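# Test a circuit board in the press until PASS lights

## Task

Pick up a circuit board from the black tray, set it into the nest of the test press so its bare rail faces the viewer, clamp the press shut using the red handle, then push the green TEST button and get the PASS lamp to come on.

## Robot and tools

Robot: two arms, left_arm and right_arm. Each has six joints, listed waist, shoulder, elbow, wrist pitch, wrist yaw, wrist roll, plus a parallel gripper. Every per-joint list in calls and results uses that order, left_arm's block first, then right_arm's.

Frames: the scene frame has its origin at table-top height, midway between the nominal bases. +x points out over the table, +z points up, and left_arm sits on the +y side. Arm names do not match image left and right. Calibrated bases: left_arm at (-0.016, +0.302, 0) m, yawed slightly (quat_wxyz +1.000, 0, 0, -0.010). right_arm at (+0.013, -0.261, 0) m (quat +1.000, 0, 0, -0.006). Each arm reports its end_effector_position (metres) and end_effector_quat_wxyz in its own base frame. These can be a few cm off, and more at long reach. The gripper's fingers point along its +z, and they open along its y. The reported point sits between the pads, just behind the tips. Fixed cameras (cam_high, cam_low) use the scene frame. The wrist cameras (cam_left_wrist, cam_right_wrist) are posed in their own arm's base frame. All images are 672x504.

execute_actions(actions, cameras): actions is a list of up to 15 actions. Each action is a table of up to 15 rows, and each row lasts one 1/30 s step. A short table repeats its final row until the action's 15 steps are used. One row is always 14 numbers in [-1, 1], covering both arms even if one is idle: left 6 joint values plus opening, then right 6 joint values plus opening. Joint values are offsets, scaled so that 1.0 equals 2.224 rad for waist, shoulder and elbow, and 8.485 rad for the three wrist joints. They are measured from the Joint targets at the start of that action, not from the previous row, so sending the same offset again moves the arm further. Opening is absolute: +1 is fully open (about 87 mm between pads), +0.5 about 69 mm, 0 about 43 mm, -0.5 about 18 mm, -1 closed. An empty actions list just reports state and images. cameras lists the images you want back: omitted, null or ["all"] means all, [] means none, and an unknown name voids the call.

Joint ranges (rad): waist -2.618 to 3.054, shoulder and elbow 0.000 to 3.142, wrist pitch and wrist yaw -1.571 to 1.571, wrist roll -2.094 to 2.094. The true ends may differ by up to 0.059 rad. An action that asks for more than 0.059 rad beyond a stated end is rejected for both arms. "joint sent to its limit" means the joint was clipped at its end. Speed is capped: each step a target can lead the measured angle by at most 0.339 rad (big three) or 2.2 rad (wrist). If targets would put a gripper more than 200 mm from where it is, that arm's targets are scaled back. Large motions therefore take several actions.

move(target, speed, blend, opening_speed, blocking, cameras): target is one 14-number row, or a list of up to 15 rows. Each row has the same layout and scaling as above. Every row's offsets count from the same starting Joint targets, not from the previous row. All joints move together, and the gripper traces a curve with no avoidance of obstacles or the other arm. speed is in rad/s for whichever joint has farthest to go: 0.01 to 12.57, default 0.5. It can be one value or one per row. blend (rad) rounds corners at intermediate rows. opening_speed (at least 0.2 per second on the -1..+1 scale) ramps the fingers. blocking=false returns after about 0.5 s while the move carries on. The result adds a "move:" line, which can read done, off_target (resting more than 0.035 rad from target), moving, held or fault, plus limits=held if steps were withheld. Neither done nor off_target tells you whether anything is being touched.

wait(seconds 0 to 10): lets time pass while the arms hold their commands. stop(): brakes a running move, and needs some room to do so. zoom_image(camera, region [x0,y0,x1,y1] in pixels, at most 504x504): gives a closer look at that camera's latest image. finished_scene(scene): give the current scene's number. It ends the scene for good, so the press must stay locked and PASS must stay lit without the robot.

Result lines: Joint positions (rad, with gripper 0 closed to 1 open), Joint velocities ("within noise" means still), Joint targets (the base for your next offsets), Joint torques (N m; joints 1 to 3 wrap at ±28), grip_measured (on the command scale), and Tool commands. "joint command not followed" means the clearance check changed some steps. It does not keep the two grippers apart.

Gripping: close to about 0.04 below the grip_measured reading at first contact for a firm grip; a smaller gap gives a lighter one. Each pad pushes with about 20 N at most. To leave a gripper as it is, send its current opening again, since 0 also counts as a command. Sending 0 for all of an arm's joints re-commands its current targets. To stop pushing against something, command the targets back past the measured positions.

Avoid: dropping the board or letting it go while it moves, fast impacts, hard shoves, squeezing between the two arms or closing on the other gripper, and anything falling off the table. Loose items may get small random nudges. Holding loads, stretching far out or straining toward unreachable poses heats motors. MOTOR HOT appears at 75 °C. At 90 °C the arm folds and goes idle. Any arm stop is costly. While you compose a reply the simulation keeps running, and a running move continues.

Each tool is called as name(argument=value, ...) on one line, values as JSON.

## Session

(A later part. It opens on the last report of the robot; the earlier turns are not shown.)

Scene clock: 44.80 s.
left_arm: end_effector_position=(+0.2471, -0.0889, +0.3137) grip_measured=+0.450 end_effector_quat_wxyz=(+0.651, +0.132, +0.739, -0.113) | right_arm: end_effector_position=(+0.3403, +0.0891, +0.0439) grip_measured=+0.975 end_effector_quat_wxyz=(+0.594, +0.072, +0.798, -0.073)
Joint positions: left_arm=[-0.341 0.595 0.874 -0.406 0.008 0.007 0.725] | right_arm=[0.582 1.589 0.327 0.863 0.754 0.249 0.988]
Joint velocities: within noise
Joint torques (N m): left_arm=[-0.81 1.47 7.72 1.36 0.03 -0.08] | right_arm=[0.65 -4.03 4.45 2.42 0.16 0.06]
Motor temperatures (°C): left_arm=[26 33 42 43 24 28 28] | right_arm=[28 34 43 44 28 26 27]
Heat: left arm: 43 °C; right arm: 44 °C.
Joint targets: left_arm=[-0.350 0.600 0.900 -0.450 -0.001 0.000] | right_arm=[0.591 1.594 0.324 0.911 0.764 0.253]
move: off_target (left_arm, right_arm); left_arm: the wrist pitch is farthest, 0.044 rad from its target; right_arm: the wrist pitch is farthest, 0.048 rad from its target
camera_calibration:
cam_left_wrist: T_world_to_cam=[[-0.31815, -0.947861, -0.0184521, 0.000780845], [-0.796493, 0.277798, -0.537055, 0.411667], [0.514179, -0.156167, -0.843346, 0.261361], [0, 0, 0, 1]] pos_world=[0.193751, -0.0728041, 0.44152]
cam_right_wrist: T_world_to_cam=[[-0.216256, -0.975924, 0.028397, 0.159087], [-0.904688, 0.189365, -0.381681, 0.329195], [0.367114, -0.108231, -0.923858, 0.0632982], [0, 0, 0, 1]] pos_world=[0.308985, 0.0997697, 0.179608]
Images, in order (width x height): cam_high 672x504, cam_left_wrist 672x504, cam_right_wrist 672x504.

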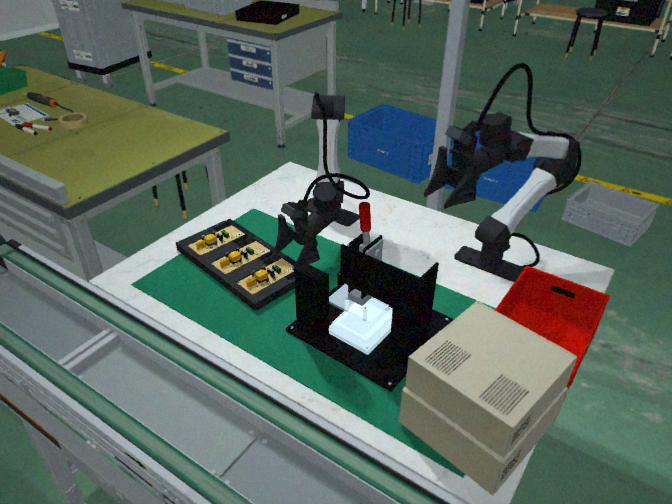

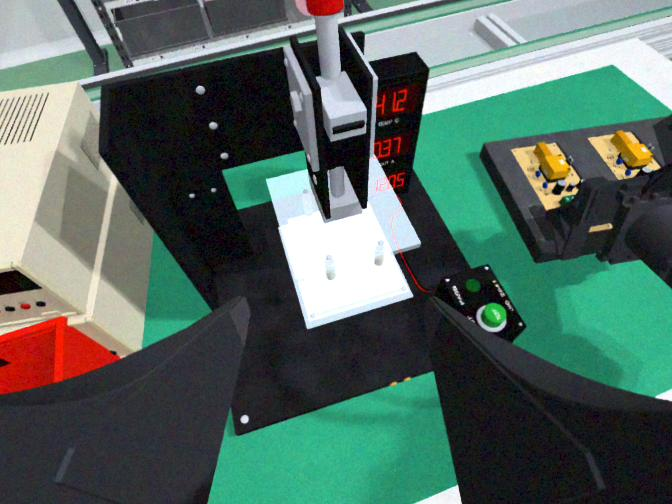

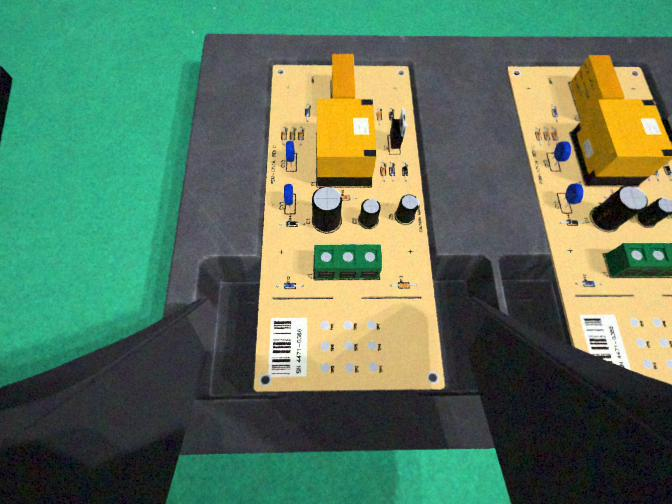

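move(target=[0,0,0,0,0,0, 0.4496, -0.0009, 0.0450, -0.0202, 0.0193, -0.0007, 0.0019, 1], speed=0.15, cameras=["cam_right_wrist","cam_left_wrist"])

zoom_image(camera="cam_right_wrist", region=[170, 200, 600, 504])

zoom_image(camera="cam_left_wrist", region=[450, 90, 672, 290])

Scene clock: 48.03 s.
left_arm: end_effector_position=(+0.2471, -0.0889, +0.3137) grip_measured=+0.450 end_effector_quat_wxyz=(+0.651, +0.132, +0.739, -0.113) | right_arm: end_effector_position=(+0.3374, +0.0874, +0.0295) grip_measured=+0.975 end_effector_quat_wxyz=(+0.601, +0.079, +0.792, -0.066)
Joint positions: left_arm=[-0.341 0.595 0.874 -0.406 0.008 0.007 0.725] | right_arm=[0.582 1.687 0.282 1.027 0.754 0.256 0.988]
Joint velocities: within noise
Joint torques (N m): left_arm=[-0.81 1.39 7.58 1.39 0.04 -0.07] | right_arm=[0.46 -4.07 3.67 2.43 0.1 0.17]
Motor temperatures (°C): left_arm=[26 33 42 43 24 28 28] | right_arm=[28 34 43 44 28 26 27]
Heat: left arm: 43 °C; right arm: 44 °C.
Joint targets: left_arm=[-0.350 0.600 0.900 -0.450 -0.001 0.000] | right_arm=[0.589 1.694 0.279 1.074 0.758 0.269]
move: off_target (left_arm, right_arm); left_arm: the wrist pitch is farthest, 0.044 rad from its target; right_arm: the wrist pitch is farthest, 0.048 rad from its target
camera_calibration:
cam_left_wrist: T_world_to_cam=[[-0.31815, -0.947861, -0.0184521, 0.000780845], [-0.796493, 0.277798, -0.537055, 0.411667], [0.514179, -0.156167, -0.843346, 0.261361], [0, 0, 0, 1]] pos_world=[0.193751, -0.0728041, 0.44152]
cam_right_wrist: T_world_to_cam=[[-0.218685, -0.975771, 0.00688621, 0.15858], [-0.896803, 0.198196, -0.395553, 0.31826], [0.384605, -0.0926771, -0.918417, 0.0433993], [0, 0, 0, 1]] pos_world=[0.303404, 0.0956824, 0.164655]
Images, in order (width x height): cam_left_wrist 672x504, cam_right_wrist 672x504.

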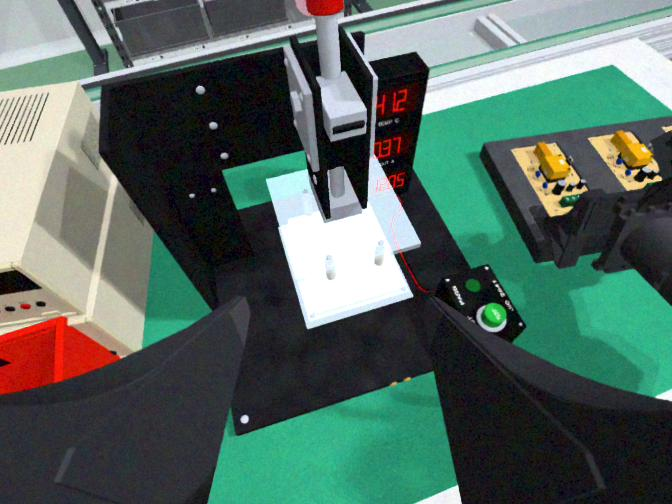

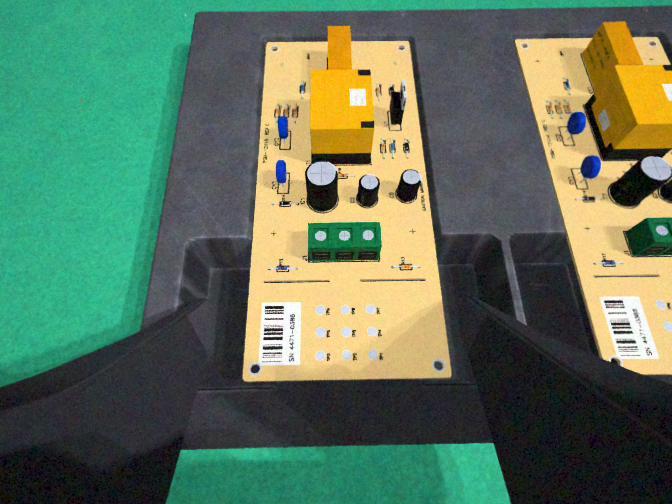

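Scaled by 1.172 from the camera's 672x504 image, which has a finer 960x720 frame.

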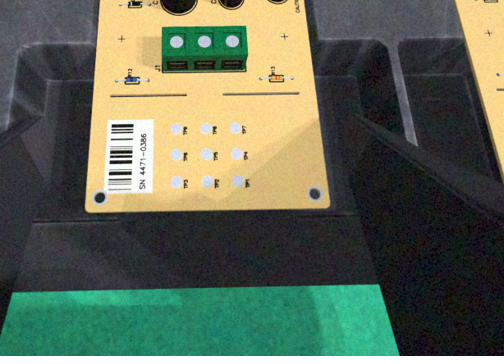

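Scaled by 2.270 from the camera's 672x504 image, which has a finer 960x720 frame.

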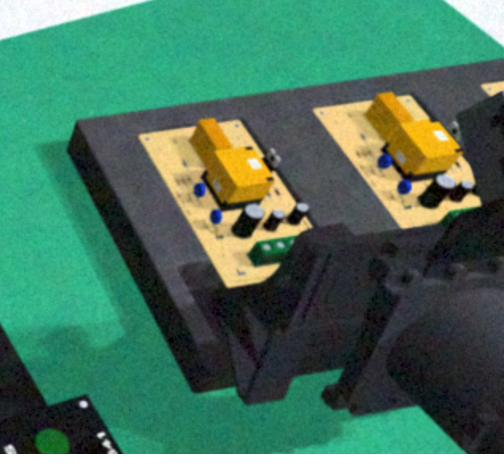

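move(target=[0,0,0,0,0,0, 0.4496, 0, 0.0160, -0.0018, 0.0047, 0, 0, 1], speed=0.1, cameras=["cam_right_wrist"])

zoom_image(camera="cam_right_wrist", region=[170, 200, 600, 504])

Scene clock: 50.60 s.
left_arm: end_effector_position=(+0.2471, -0.0889, +0.3137) grip_measured=+0.450 end_effector_quat_wxyz=(+0.651, +0.132, +0.739, -0.113) | right_arm: end_effector_position=(+0.3387, +0.0877, +0.0256) grip_measured=+0.975 end_effector_quat_wxyz=(+0.602, +0.081, +0.791, -0.065)
Joint positions: left_arm=[-0.341 0.595 0.874 -0.406 0.008 0.007 0.725] | right_arm=[0.581 1.722 0.282 1.066 0.754 0.256 0.988]
Joint velocities: within noise
Joint torques (N m): left_arm=[-0.87 1.39 7.8 1.35 0.03 -0.07] | right_arm=[0.47 -4.15 3.11 2.43 0.1 0.16]
Motor temperatures (°C): left_arm=[26 33 42 43 24 28 28] | right_arm=[28 34 42 45 28 26 27]
Heat: left arm: 43 °C; right arm: 45 °C.
Joint targets: left_arm=[-0.350 0.600 0.900 -0.450 -0.001 0.000] | right_arm=[0.589 1.730 0.275 1.114 0.758 0.269]
move: off_target (left_arm, right_arm); left_arm: the wrist pitch is farthest, 0.044 rad from its target; right_arm: the wrist pitch is farthest, 0.047 rad from its target
camera_calibration:
cam_right_wrist: T_world_to_cam=[[-0.220291, -0.975428, 0.00360758, 0.159787], [-0.895109, 0.200679, -0.39813, 0.317192], [0.387623, -0.0909336, -0.917322, 0.0382157], [0, 0, 0, 1]] pos_world=[0.304308, 0.0956814, 0.160764]
Images, in order (width x height): cam_right_wrist 672x504.

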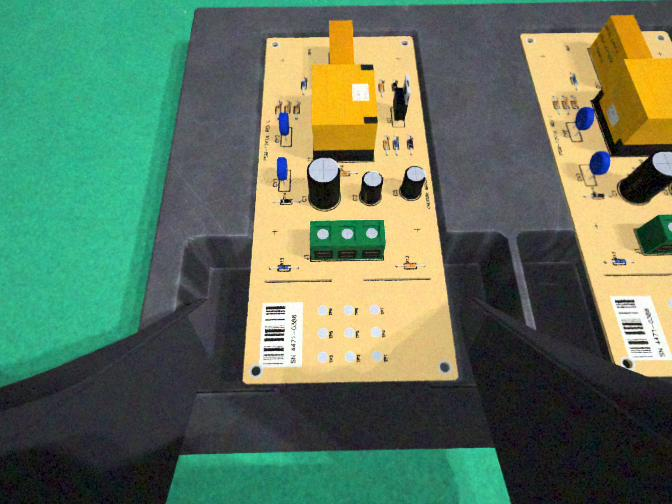

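Scaled by 1.172 from the camera's 672x504 image, which has a finer 960x720 frame.

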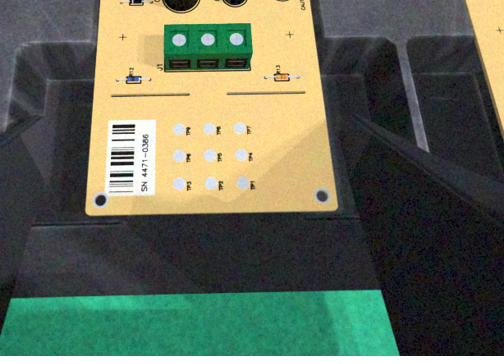

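move(target=[0,0,0,0,0,0, 0.4496, -0.0045, 0.0022, 0, 0.0006, -0.0012, 0, 1], speed=0.1, cameras=["cam_right_wrist"])

move(target=[0,0,0,0,0,0, 0.4496, 0, 0, 0, 0, 0, 0, 0.5], opening_speed=0.5, cameras=["cam_right_wrist"])

Scene clock: 52.10 s.
left_arm: end_effector_position=(+0.2471, -0.0889, +0.3137) grip_measured=+0.450 end_effector_quat_wxyz=(+0.651, +0.132, +0.739, -0.113) | right_arm: end_effector_position=(+0.3392, +0.0880, +0.0266) grip_measured=+0.975 end_effector_quat_wxyz=(+0.604, +0.082, +0.790, -0.064)
Joint positions: left_arm=[-0.341 0.595 0.874 -0.406 0.008 0.007 0.725] | right_arm=[0.581 1.722 0.282 1.072 0.754 0.256 0.988]
Joint velocities: within noise
Joint torques (N m): left_arm=[-0.81 1.42 7.68 1.39 0.05 -0.08] | right_arm=[-0.47 -3.75 3.11 2.44 0.01 0.16]
Motor temperatures (°C): left_arm=[26 33 42 42 24 28 28] | right_arm=[28 34 42 45 28 26 27]
Heat: left arm: 42 °C; right arm: 45 °C.
Joint targets: left_arm=[-0.350 0.600 0.900 -0.450 -0.001 0.000] | right_arm=[0.579 1.734 0.275 1.120 0.748 0.269]
move: off_target (left_arm, right_arm); left_arm: the wrist pitch is farthest, 0.044 rad from its target; right_arm: the wrist pitch is farthest, 0.047 rad from its target
camera_calibration:
cam_right_wrist: T_world_to_cam=[[-0.220306, -0.975431, -0.00015261, 0.16028], [-0.893342, 0.201829, -0.401503, 0.317346], [0.391669, -0.0883171, -0.915858, 0.0372701], [0, 0, 0, 1]] pos_world=[0.304212, 0.0955841, 0.161574]
Images, in order (width x height): cam_right_wrist 672x504.

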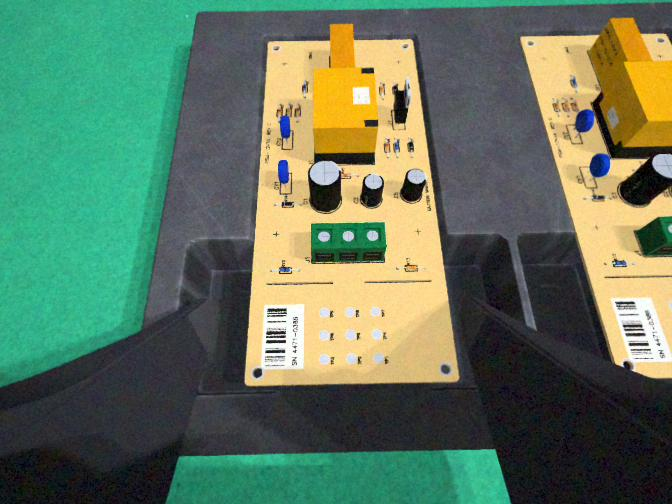

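Scene clock: 53.30 s.
left_arm: end_effector_position=(+0.2471, -0.0889, +0.3137) grip_measured=+0.450 end_effector_quat_wxyz=(+0.651, +0.132, +0.739, -0.113) | right_arm: end_effector_position=(+0.3388, +0.0859, +0.0251) grip_measured=+0.500 end_effector_quat_wxyz=(+0.603, +0.083, +0.791, -0.066)
Joint positions: left_arm=[-0.341 0.595 0.874 -0.406 0.008 0.007 0.725] | right_arm=[0.576 1.727 0.279 1.076 0.754 0.256 0.75]
Joint velocities: within noise
Joint torques (N m): left_arm=[-0.76 1.46 7.65 1.39 0.05 -0.08] | right_arm=[-0.09 -4.14 3.37 2.39 0.01 0.16]
Motor temperatures (°C): left_arm=[26 33 42 42 24 28 28] | right_arm=[28 34 42 46 28 26 27]
Heat: left arm: 42 °C; right arm: 46 °C.
Joint targets: left_arm=[-0.350 0.600 0.900 -0.450 -0.001 0.000] | right_arm=[0.579 1.734 0.275 1.119 0.748 0.269]
move: off_target (left_arm, right_arm); left_arm: the wrist pitch is farthest, 0.044 rad from its target; right_arm: the wrist pitch is farthest, 0.044 rad from its target
camera_calibration:
cam_right_wrist: T_world_to_cam=[[-0.224789, -0.974405, 0.00233932, 0.159479], [-0.893574, 0.205184, -0.39928, 0.316526], [0.38858, -0.0918442, -0.916826, 0.0372566], [0, 0, 0, 1]] pos_world=[0.304211, 0.0938726, 0.160167]
Images, in order (width x height): cam_right_wrist 672x504.

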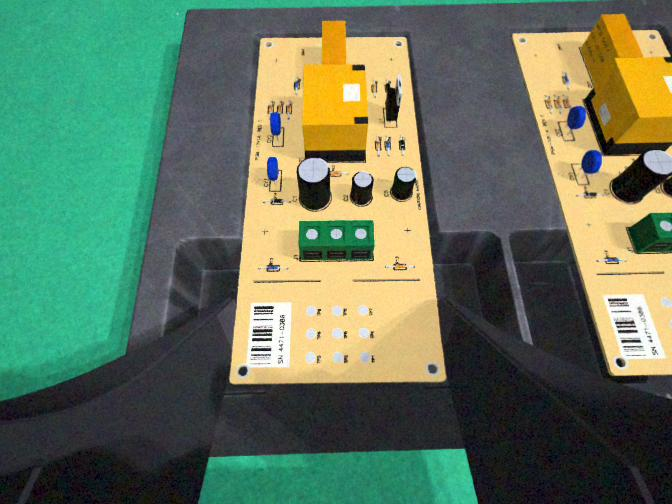

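move(target=[0,0,0,0,0,0, 0.4496, 0, 0, 0, 0, 0, 0, 0.42], opening_speed=0.2, cameras=["cam_right_wrist"])

zoom_image(camera="cam_right_wrist", region=[170, 200, 600, 504])

Scene clock: 54.63 s.
left_arm: end_effector_position=(+0.2471, -0.0889, +0.3137) grip_measured=+0.450 end_effector_quat_wxyz=(+0.651, +0.132, +0.739, -0.113) | right_arm: end_effector_position=(+0.3388, +0.0859, +0.0251) grip_measured=+0.475 end_effector_quat_wxyz=(+0.603, +0.083, +0.791, -0.066)
Joint positions: left_arm=[-0.341 0.595 0.874 -0.406 0.008 0.007 0.725] | right_arm=[0.576 1.727 0.279 1.076 0.754 0.256 0.738]
Joint velocities: within noise
Joint torques (N m): left_arm=[-0.87 1.4 7.62 1.38 0.02 -0.08] | right_arm=[-0.09 -4.14 3.38 2.38 0.01 0.16]
Motor temperatures (°C): left_arm=[26 33 42 42 24 28 28] | right_arm=[28 34 42 46 28 26 27]
Heat: left arm: 42 °C; right arm: 46 °C.
Joint targets: left_arm=[-0.350 0.600 0.900 -0.450 -0.001 0.000] | right_arm=[0.579 1.734 0.275 1.120 0.748 0.269]
move: off_target (left_arm, right_arm); left_arm: the wrist pitch is farthest, 0.044 rad from its target; right_arm: the wrist pitch is farthest, 0.043 rad from its target
camera_calibration:
cam_right_wrist: T_world_to_cam=[[-0.22479, -0.974405, 0.00205098, 0.159525], [-0.893445, 0.205272, -0.399524, 0.316517], [0.388877, -0.0916415, -0.916721, 0.0371311], [0, 0, 0, 1]] pos_world=[0.304211, 0.0938728, 0.160168]
Images, in order (width x height): cam_right_wrist 672x504.

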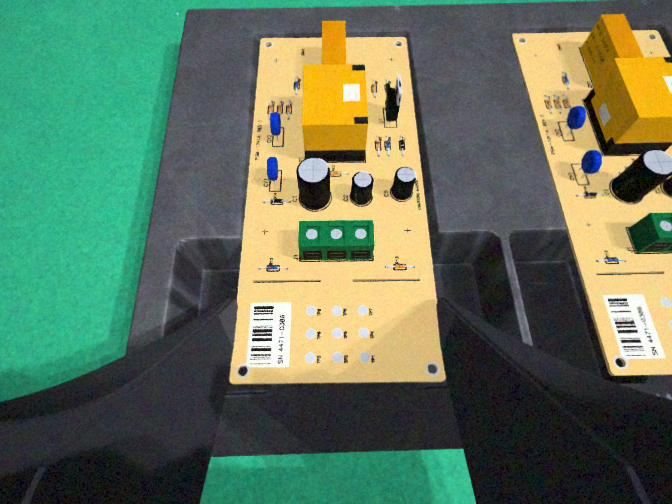

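Scaled by 1.172 from the camera's 672x504 image, which has a finer 960x720 frame.

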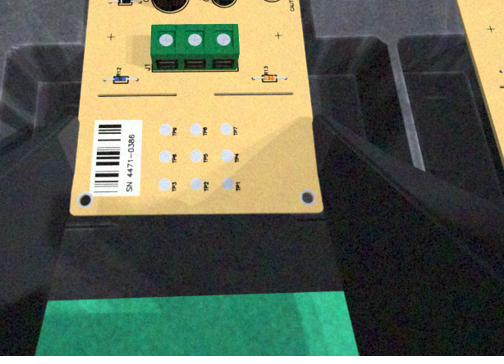

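move(target=[[0,0,0,0,0,0, 0.4496, 0, -0.0312, 0.0043, -0.0093, 0, 0, 0.42],[0,0,0,0,0,0, 0.4496, 0, -0.1142, 0.0237, -0.0362, 0, 0, 0.42]], speed=[0.06,0.2], blend=0.02)

zoom_image(camera="cam_right_wrist", region=[170, 200, 600, 504])

zoom_image(camera="cam_left_wrist", region=[450, 90, 672, 290])

zoom_image(camera="cam_low", region=[250, 180, 430, 280])

Scene clock: 59.47 s.
left_arm: end_effector_position=(+0.2471, -0.0889, +0.3137) grip_measured=+0.450 end_effector_quat_wxyz=(+0.651, +0.132, +0.739, -0.113) | right_arm: end_effector_position=(+0.3319, +0.0843, +0.0513) grip_measured=+0.475 end_effector_quat_wxyz=(+0.598, +0.077, +0.795, -0.068)
Joint positions: left_arm=[-0.341 0.595 0.874 -0.406 0.008 0.007 0.725] | right_arm=[0.584 1.511 0.293 0.828 0.754 0.256 0.738]
Joint velocities: within noise
Joint torques (N m): left_arm=[-0.7 1.39 7.65 1.39 0.04 -0.06] | right_arm=[-0.09 -6.31 8.2 1.72 0.01 0.16]
Motor temperatures (°C): left_arm=[26 33 42 42 24 28 28] | right_arm=[28 35 42 46 28 26 27]
Heat: left arm: 42 °C; right arm: 46 °C.
Joint targets: left_arm=[-0.350 0.600 0.900 -0.450 -0.001 0.000] | right_arm=[0.579 1.480 0.328 0.812 0.748 0.269]
move: off_target (left_arm); left_arm: the wrist pitch is farthest, 0.044 rad from its target
camera_calibration:
cam_left_wrist: T_world_to_cam=[[-0.31815, -0.947861, -0.0184521, 0.000780845], [-0.796493, 0.277798, -0.537055, 0.411667], [0.514179, -0.156167, -0.843346, 0.261361], [0, 0, 0, 1]] pos_world=[0.193751, -0.0728041, 0.44152]
cam_right_wrist: T_world_to_cam=[[-0.217128, -0.97603, 0.0148592, 0.153329], [-0.900879, 0.194502, -0.388055, 0.323876], [0.375863, -0.0976441, -0.921516, 0.0688313], [0, 0, 0, 1]] pos_world=[0.299194, 0.0933798, 0.186833]

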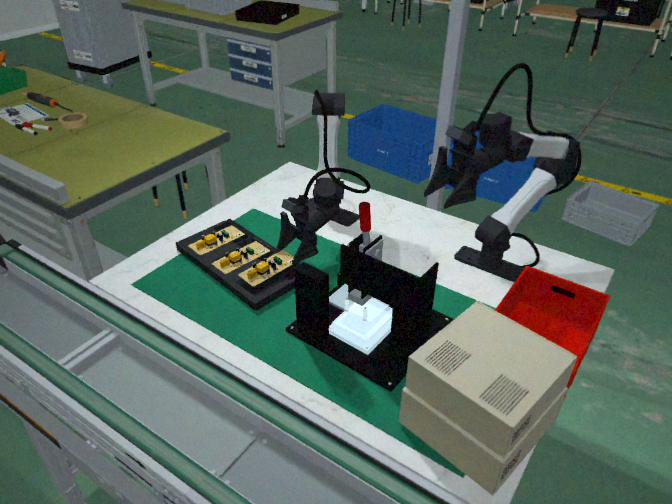

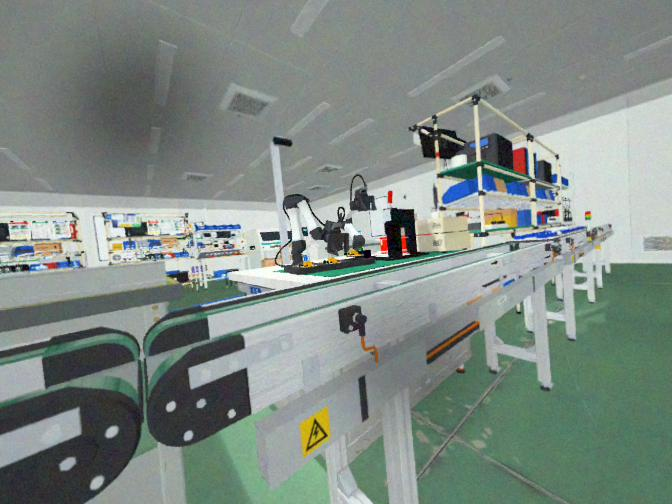

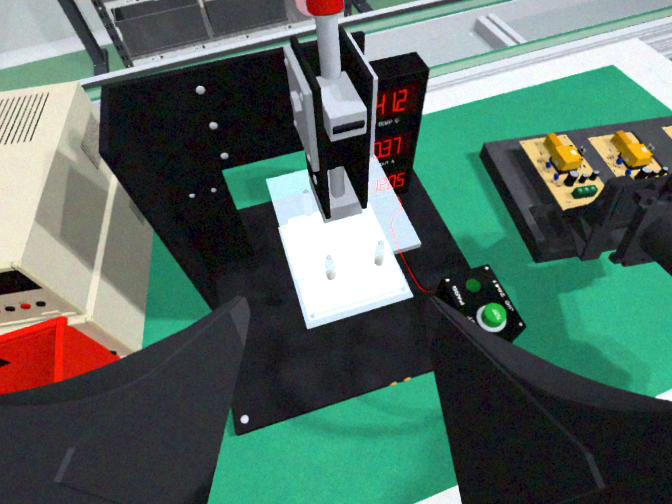

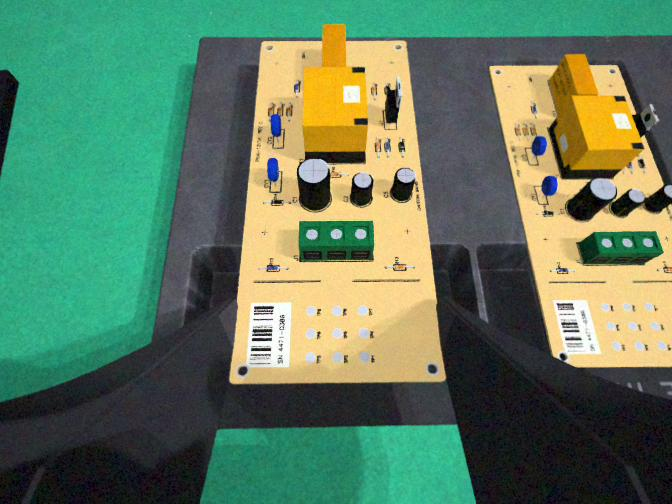

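Scaled by 1.172 from the camera's 672x504 image, which has a finer 960x720 frame.

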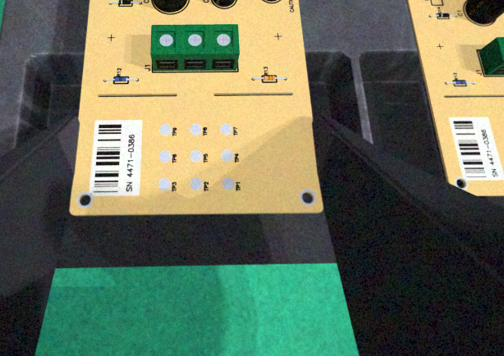

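Scaled by 2.270 from the camera's 672x504 image, which has a finer 960x720 frame.

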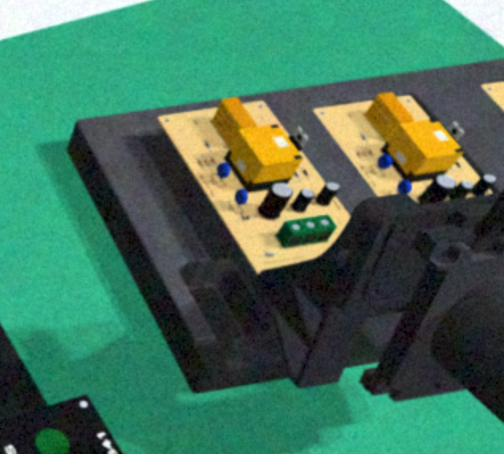

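Scaled by 2.800 from the camera's 672x504 image, which has a finer 960x720 frame.

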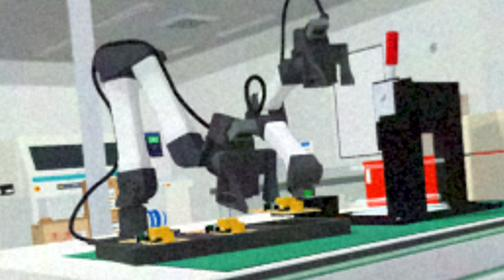

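move(target=[[0.3822,0,0,0,0.0919,0, 0.4496, 0, -0.2832, 0.0841, -0.0957, 0, 0, 0.42],[0.3822,0,0,0,0.0919,0, 0.4496, 0.2945,-0.036,0.2729,-0.1275,0.0508,0.0549, 0.42],[0.3822,0,0,0,0.0919,0, 0.4496, 0.4019,0.2563,0.5944,-0.1947,0.0635,0.1151, 0.42]], speed=0.6, blend=0.1)

zoom_image(camera="cam_right_wrist", region=[100, 0, 600, 504])

Scene clock: 74.73 s.
left_arm: end_effector_position=(+0.2457, -0.0058, +0.3195) grip_measured=+0.450 end_effector_quat_wxyz=(+0.662, +0.071, +0.736, -0.122) | right_arm: end_effector_position=(+0.1962, +0.4072, +0.1344) grip_measured=+0.475 end_effector_quat_wxyz=(+0.592, -0.008, +0.806, -0.007)
Joint positions: left_arm=[0.496 0.595 0.874 -0.409 0.77 0.004 0.725] | right_arm=[1.47 2.047 1.605 -0.824 1.251 1.231 0.738]
Joint velocities: within noise
Joint torques (N m): left_arm=[0.62 1.69 7.49 1.24 0.29 -0.03] | right_arm=[0.01 -9.33 10.44 0.56 0.72 0.17]
Motor temperatures (°C): left_arm=[26 33 43 42 24 27 27] | right_arm=[28 36 43 44 28 26 28]
Heat: left arm: 43 °C; right arm: 44 °C.
Joint targets: left_arm=[0.500 0.600 0.900 -0.450 0.779 0.000] | right_arm=[1.473 2.051 1.650 -0.840 1.286 1.246]
move: off_target (left_arm, right_arm); left_arm: the wrist pitch is farthest, 0.041 rad from its target; right_arm: the elbow is farthest, 0.045 rad from its target
camera_calibration:
cam_left_wrist: T_world_to_cam=[[-0.240785, -0.967782, 0.0736296, 0.0307066], [-0.811853, 0.159253, -0.561724, 0.401579], [0.5319, -0.195031, -0.824042, 0.26902], [0, 0, 0, 1]] pos_world=[0.190325, 0.0182318, 0.445]
cam_right_wrist: T_world_to_cam=[[-0.00993659, -0.999789, 0.0179957, 0.406291], [-0.930761, 0.0026696, -0.365618, 0.25205], [0.365493, -0.0203827, -0.930591, 0.199701], [0, 0, 0, 1]] pos_world=[0.165646, 0.409602, 0.270683]

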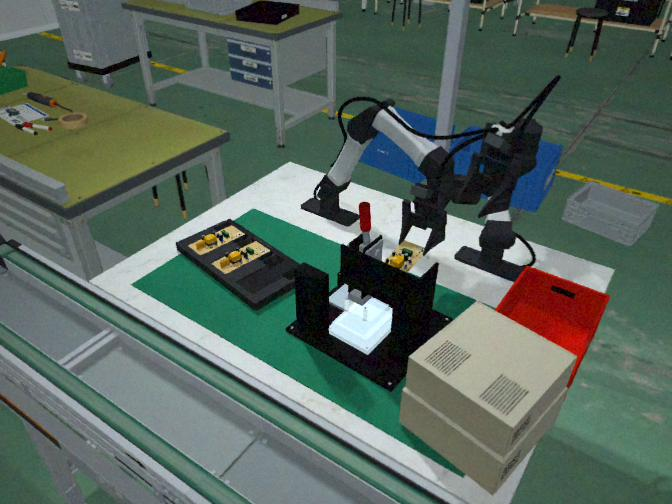

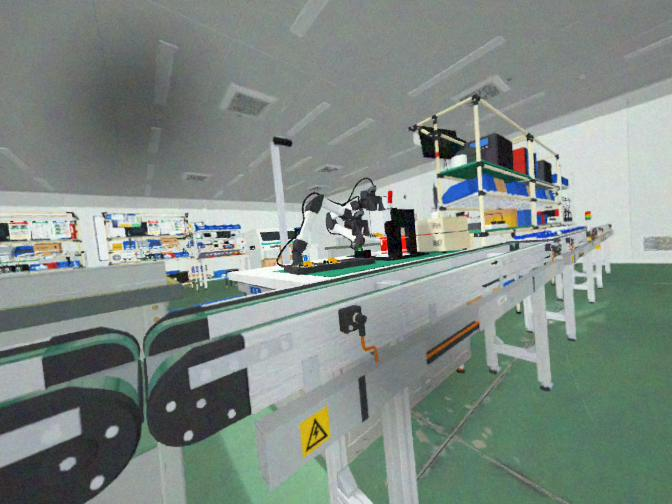

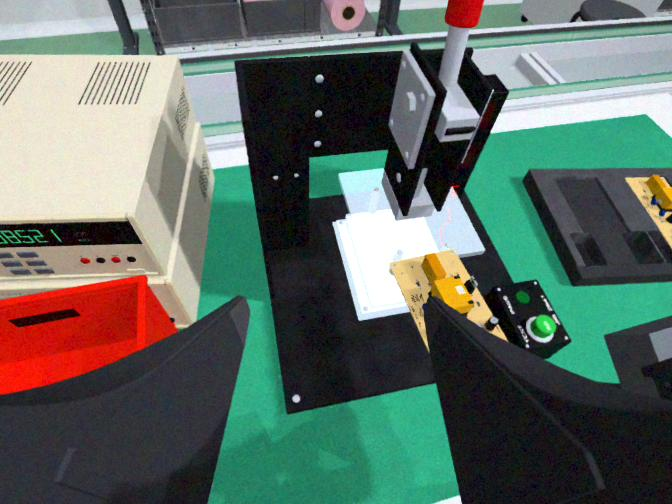

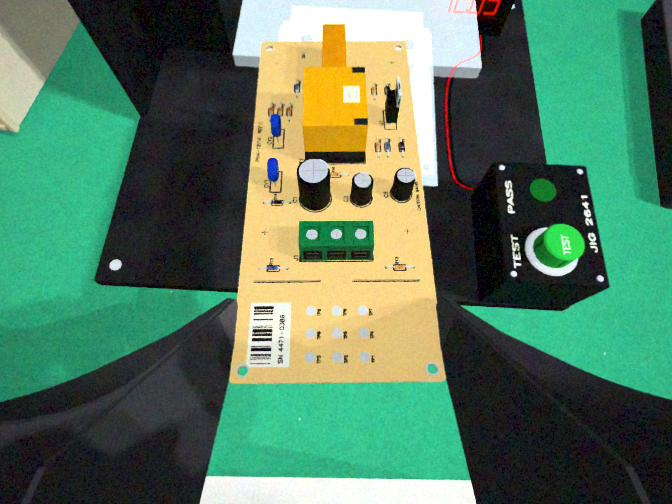

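Scaled by 1.000.

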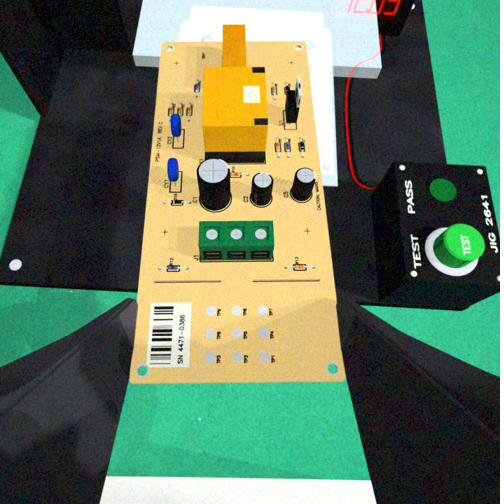

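move(target=[0,0,0,0,0,0, 0.4496, 0.0062,0.0337,-0.1085,0.0348,0.0052,0.0054, 0.42], speed=0.3)

zoom_image(camera="cam_left_wrist", region=[230, 130, 580, 430])

zoom_image(camera="cam_right_wrist", region=[180, 0, 540, 300])

Scene clock: 80.83 s.
left_arm: end_effector_position=(+0.2457, -0.0058, +0.3195) grip_measured=+0.450 end_effector_quat_wxyz=(+0.662, +0.071, +0.736, -0.122) | right_arm: end_effector_position=(+0.1941, +0.4005, +0.0670) grip_measured=+0.475 end_effector_quat_wxyz=(+0.608, +0.004, +0.794, -0.003)
Joint positions: left_arm=[0.496 0.595 0.874 -0.409 0.77 0.004 0.725] | right_arm=[1.483 2.121 1.41 -0.576 1.295 1.277 0.738]
Joint velocities: within noise
Joint torques (N m): left_arm=[0.64 1.66 7.51 1.21 0.3 -0.03] | right_arm=[0.59 -9.4 5.67 1.04 0.72 0.18]
Motor temperatures (°C): left_arm=[26 33 43 42 24 27 27] | right_arm=[28 39 43 42 28 26 28]
Heat: left arm: 43 °C; right arm: 43 °C.
Joint targets: left_arm=[0.500 0.600 0.900 -0.450 0.779 0.000] | right_arm=[1.487 2.126 1.408 -0.545 1.331 1.292]
move: off_target (left_arm); left_arm: the wrist pitch is farthest, 0.041 rad from its target
camera_calibration:
cam_left_wrist: T_world_to_cam=[[-0.240785, -0.967782, 0.0736296, 0.0307066], [-0.811853, 0.159253, -0.561724, 0.401579], [0.5319, -0.195031, -0.824042, 0.26902], [0, 0, 0, 1]] pos_world=[0.190325, 0.0182318, 0.445]
cam_right_wrist: T_world_to_cam=[[-0.0236485, -0.999718, -0.00225558, 0.404776], [-0.9152, 0.022557, -0.402367, 0.21688], [0.402305, -0.00745107, -0.915475, 0.124197], [0, 0, 0, 1]] pos_world=[0.158096, 0.400695, 0.201878]

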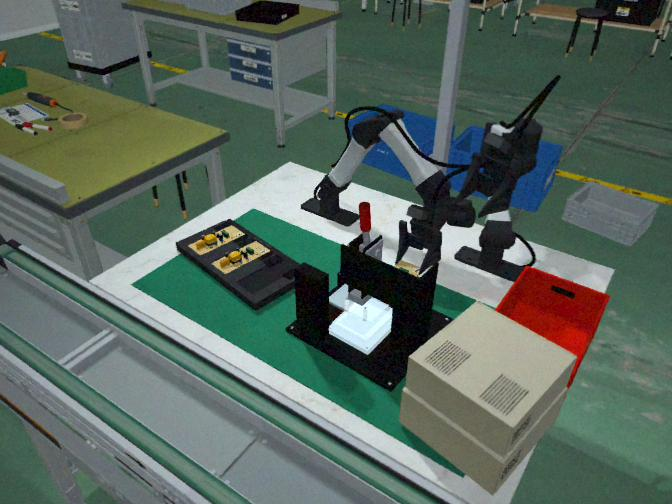

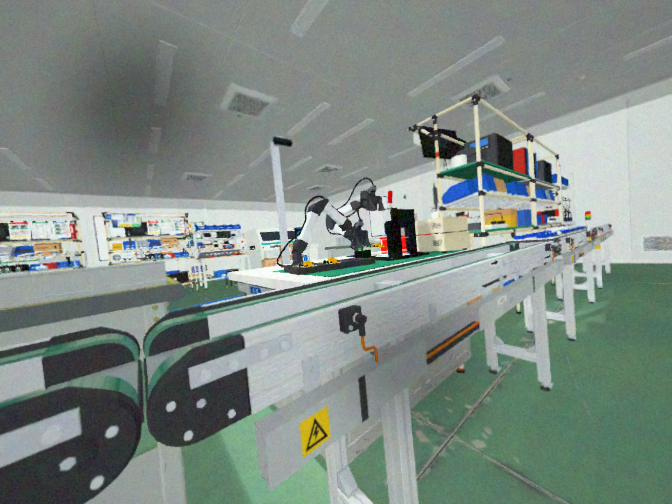

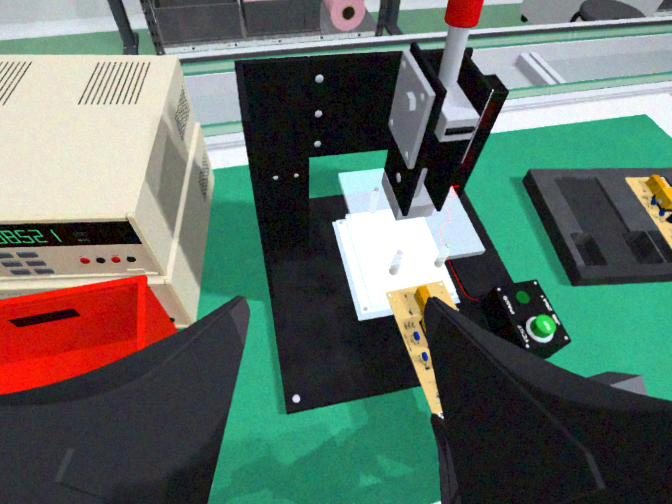

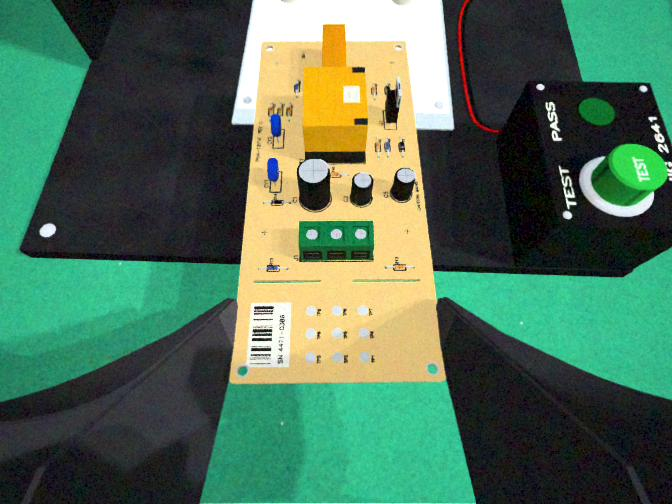

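Scaled by 1.440 from the camera's 672x504 image, which has a finer 960x720 frame.

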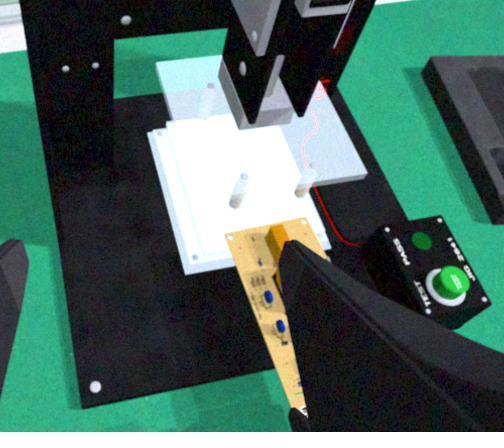

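Scaled by 1.400 from the camera's 672x504 image, which has a finer 960x720 frame.

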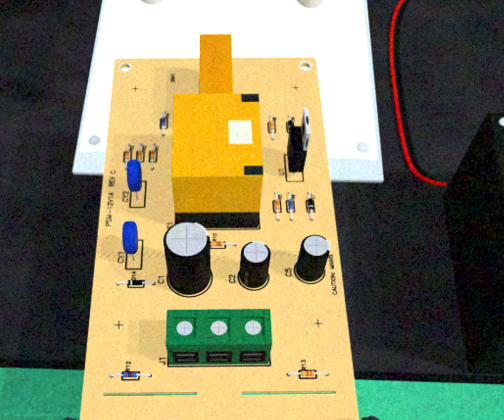

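move(target=[0,0,0,0,0,0, 0.4496, -0.0241,0.0049,-0.0113,0.0174,-0.0018,-0.0137, 0.42], speed=0.2, cameras=["cam_right_wrist","cam_left_wrist"])

zoom_image(camera="cam_left_wrist", region=[280, 160, 500, 360])

zoom_image(camera="cam_right_wrist", region=[180, 0, 540, 300])

Scene clock: 89.43 s.
left_arm: end_effector_position=(+0.2457, -0.0058, +0.3195) grip_measured=+0.450 end_effector_quat_wxyz=(+0.662, +0.071, +0.736, -0.122) | right_arm: end_effector_position=(+0.2149, +0.4023, +0.0642) grip_measured=+0.475 end_effector_quat_wxyz=(+0.612, +0.019, +0.790, -0.002)
Joint positions: left_arm=[0.496 0.595 0.874 -0.409 0.77 0.004 0.725] | right_arm=[1.435 2.127 1.387 -0.432 1.296 1.18 0.738]
Joint velocities: within noise
Joint torques (N m): left_arm=[0.53 1.63 7.68 1.24 0.27 -0.03] | right_arm=[-0.12 -9.17 5.53 1.25 0.56 -0.05]
Motor temperatures (°C): left_arm=[26 33 43 42 24 27 27] | right_arm=[28 42 43 41 28 26 28]
Heat: left arm: 43 °C; right arm: 43 °C.
Joint targets: left_arm=[0.500 0.600 0.900 -0.450 0.779 0.000] | right_arm=[1.433 2.136 1.383 -0.397 1.316 1.175]
move: off_target (left_arm); left_arm: the wrist pitch is farthest, 0.041 rad from its target
camera_calibration:
cam_left_wrist: T_world_to_cam=[[-0.240785, -0.967782, 0.0736296, 0.0307066], [-0.811853, 0.159253, -0.561724, 0.401579], [0.5319, -0.195031, -0.824042, 0.26902], [0, 0, 0, 1]] pos_world=[0.190325, 0.0182318, 0.445]
cam_right_wrist: T_world_to_cam=[[-0.046333, -0.998656, -0.0232448, 0.412964], [-0.90963, 0.0517965, -0.412178, 0.222453], [0.412828, 0.00204667, -0.910807, 0.106968], [0, 0, 0, 1]] pos_world=[0.177324, 0.400668, 0.198717]
Images, in order (width x height): cam_left_wrist 672x504, cam_right_wrist 672x504.

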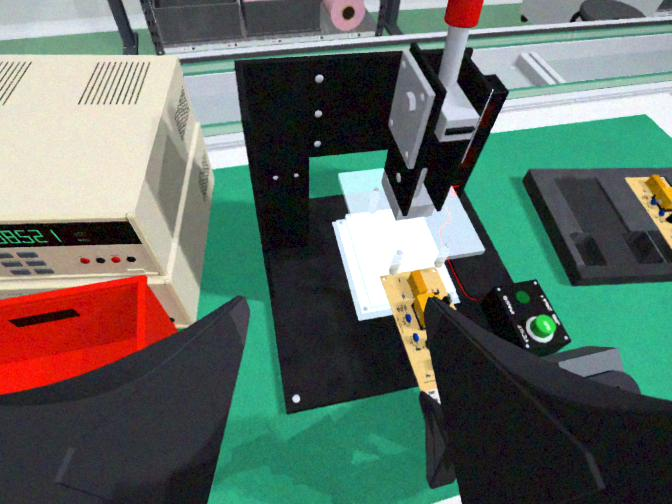

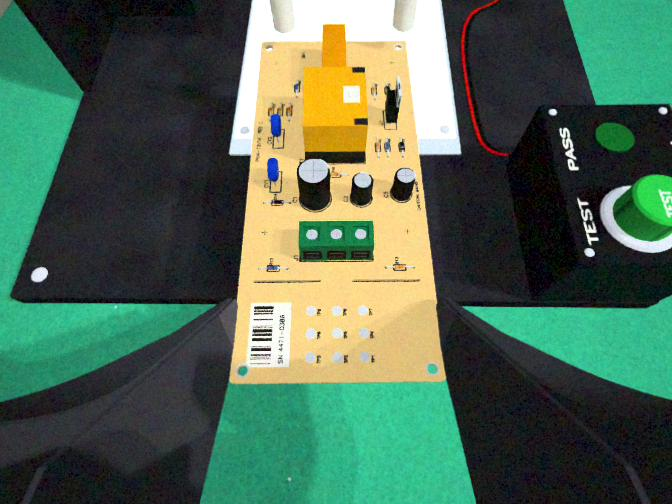

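Scaled by 2.291 from the camera's 672x504 image, which has a finer 960x720 frame.

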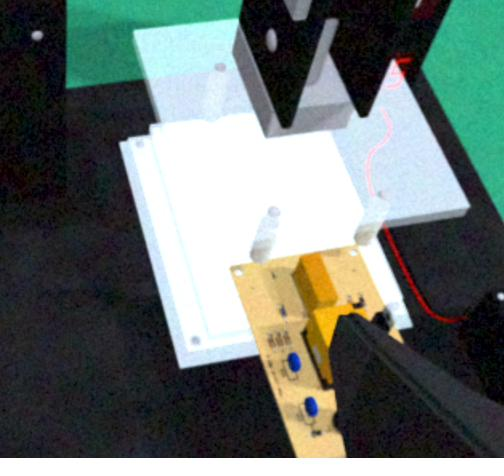

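Scaled by 1.400 from the camera's 672x504 image, which has a finer 960x720 frame.

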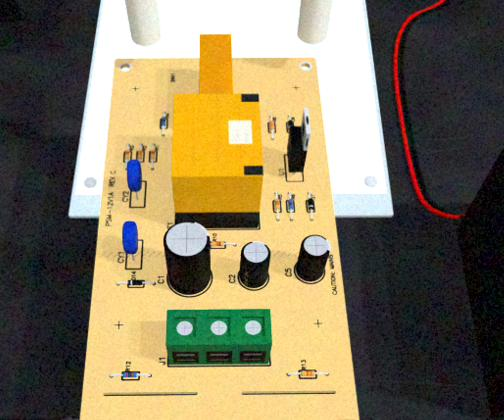

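move(target=[0,0,0,0,0,0, 0.4496, -0.0499,0.0009,-0.0436,0.0447,-0.0075,-0.0369, 0.42], speed=0.2, cameras=["cam_right_wrist","cam_left_wrist"])

zoom_image(camera="cam_left_wrist", region=[280, 160, 500, 360])

zoom_image(camera="cam_right_wrist", region=[180, 0, 540, 300])

Scene clock: 93.83 s.
left_arm: end_effector_position=(+0.2457, -0.0058, +0.3195) grip_measured=+0.450 end_effector_quat_wxyz=(+0.662, +0.071, +0.736, -0.122) | right_arm: end_effector_position=(+0.2615, +0.3938, +0.0550) grip_measured=+0.475 end_effector_quat_wxyz=(+0.615, +0.016, +0.788, -0.016)
Joint positions: left_arm=[0.496 0.595 0.874 -0.409 0.77 0.004 0.725] | right_arm=[1.323 2.127 1.29 -0.061 1.255 0.867 0.738]
Joint velocities: within noise
Joint torques (N m): left_arm=[0.61 1.58 7.56 1.22 0.28 -0.01] | right_arm=[-0.13 -9.05 5.53 1.7 0.29 -0.05]
Motor temperatures (°C): left_arm=[26 33 43 42 24 27 27] | right_arm=[28 43 43 41 28 26 28]
Heat: left arm: 43 °C; right arm: 43 °C.
Joint targets: left_arm=[0.500 0.600 0.900 -0.450 0.779 0.000] | right_arm=[1.322 2.138 1.286 -0.017 1.252 0.862]
move: off_target (left_arm, right_arm); left_arm: the wrist pitch is farthest, 0.041 rad from its target; right_arm: the wrist pitch is farthest, 0.043 rad from its target
camera_calibration:
cam_left_wrist: T_world_to_cam=[[-0.240785, -0.967782, 0.0736296, 0.0307066], [-0.811853, 0.159253, -0.561724, 0.401579], [0.5319, -0.195031, -0.824042, 0.26902], [0, 0, 0, 1]] pos_world=[0.190325, 0.0182318, 0.445]
cam_right_wrist: T_world_to_cam=[[-0.059556, -0.99822, 0.00303198, 0.408227], [-0.906161, 0.052789, -0.419625, 0.260682], [0.418718, -0.0277386, -0.907693, 0.089303], [0, 0, 0, 1]] pos_world=[0.22314, 0.396217, 0.189211]
Images, in order (width x height): cam_left_wrist 672x504, cam_right_wrist 672x504.

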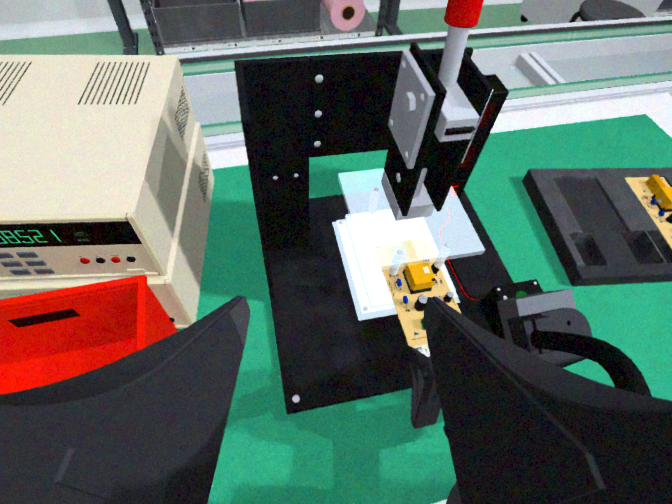

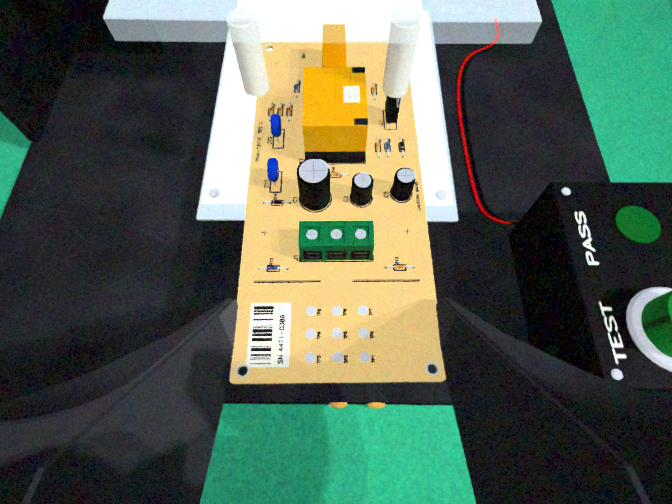

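Scaled by 2.291 from the camera's 672x504 image, which has a finer 960x720 frame.

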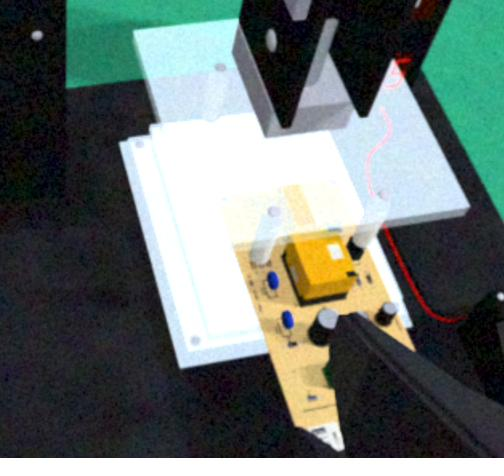

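Scaled by 1.400 from the camera's 672x504 image, which has a finer 960x720 frame.

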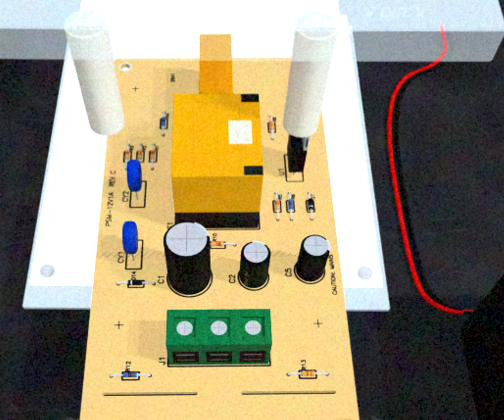

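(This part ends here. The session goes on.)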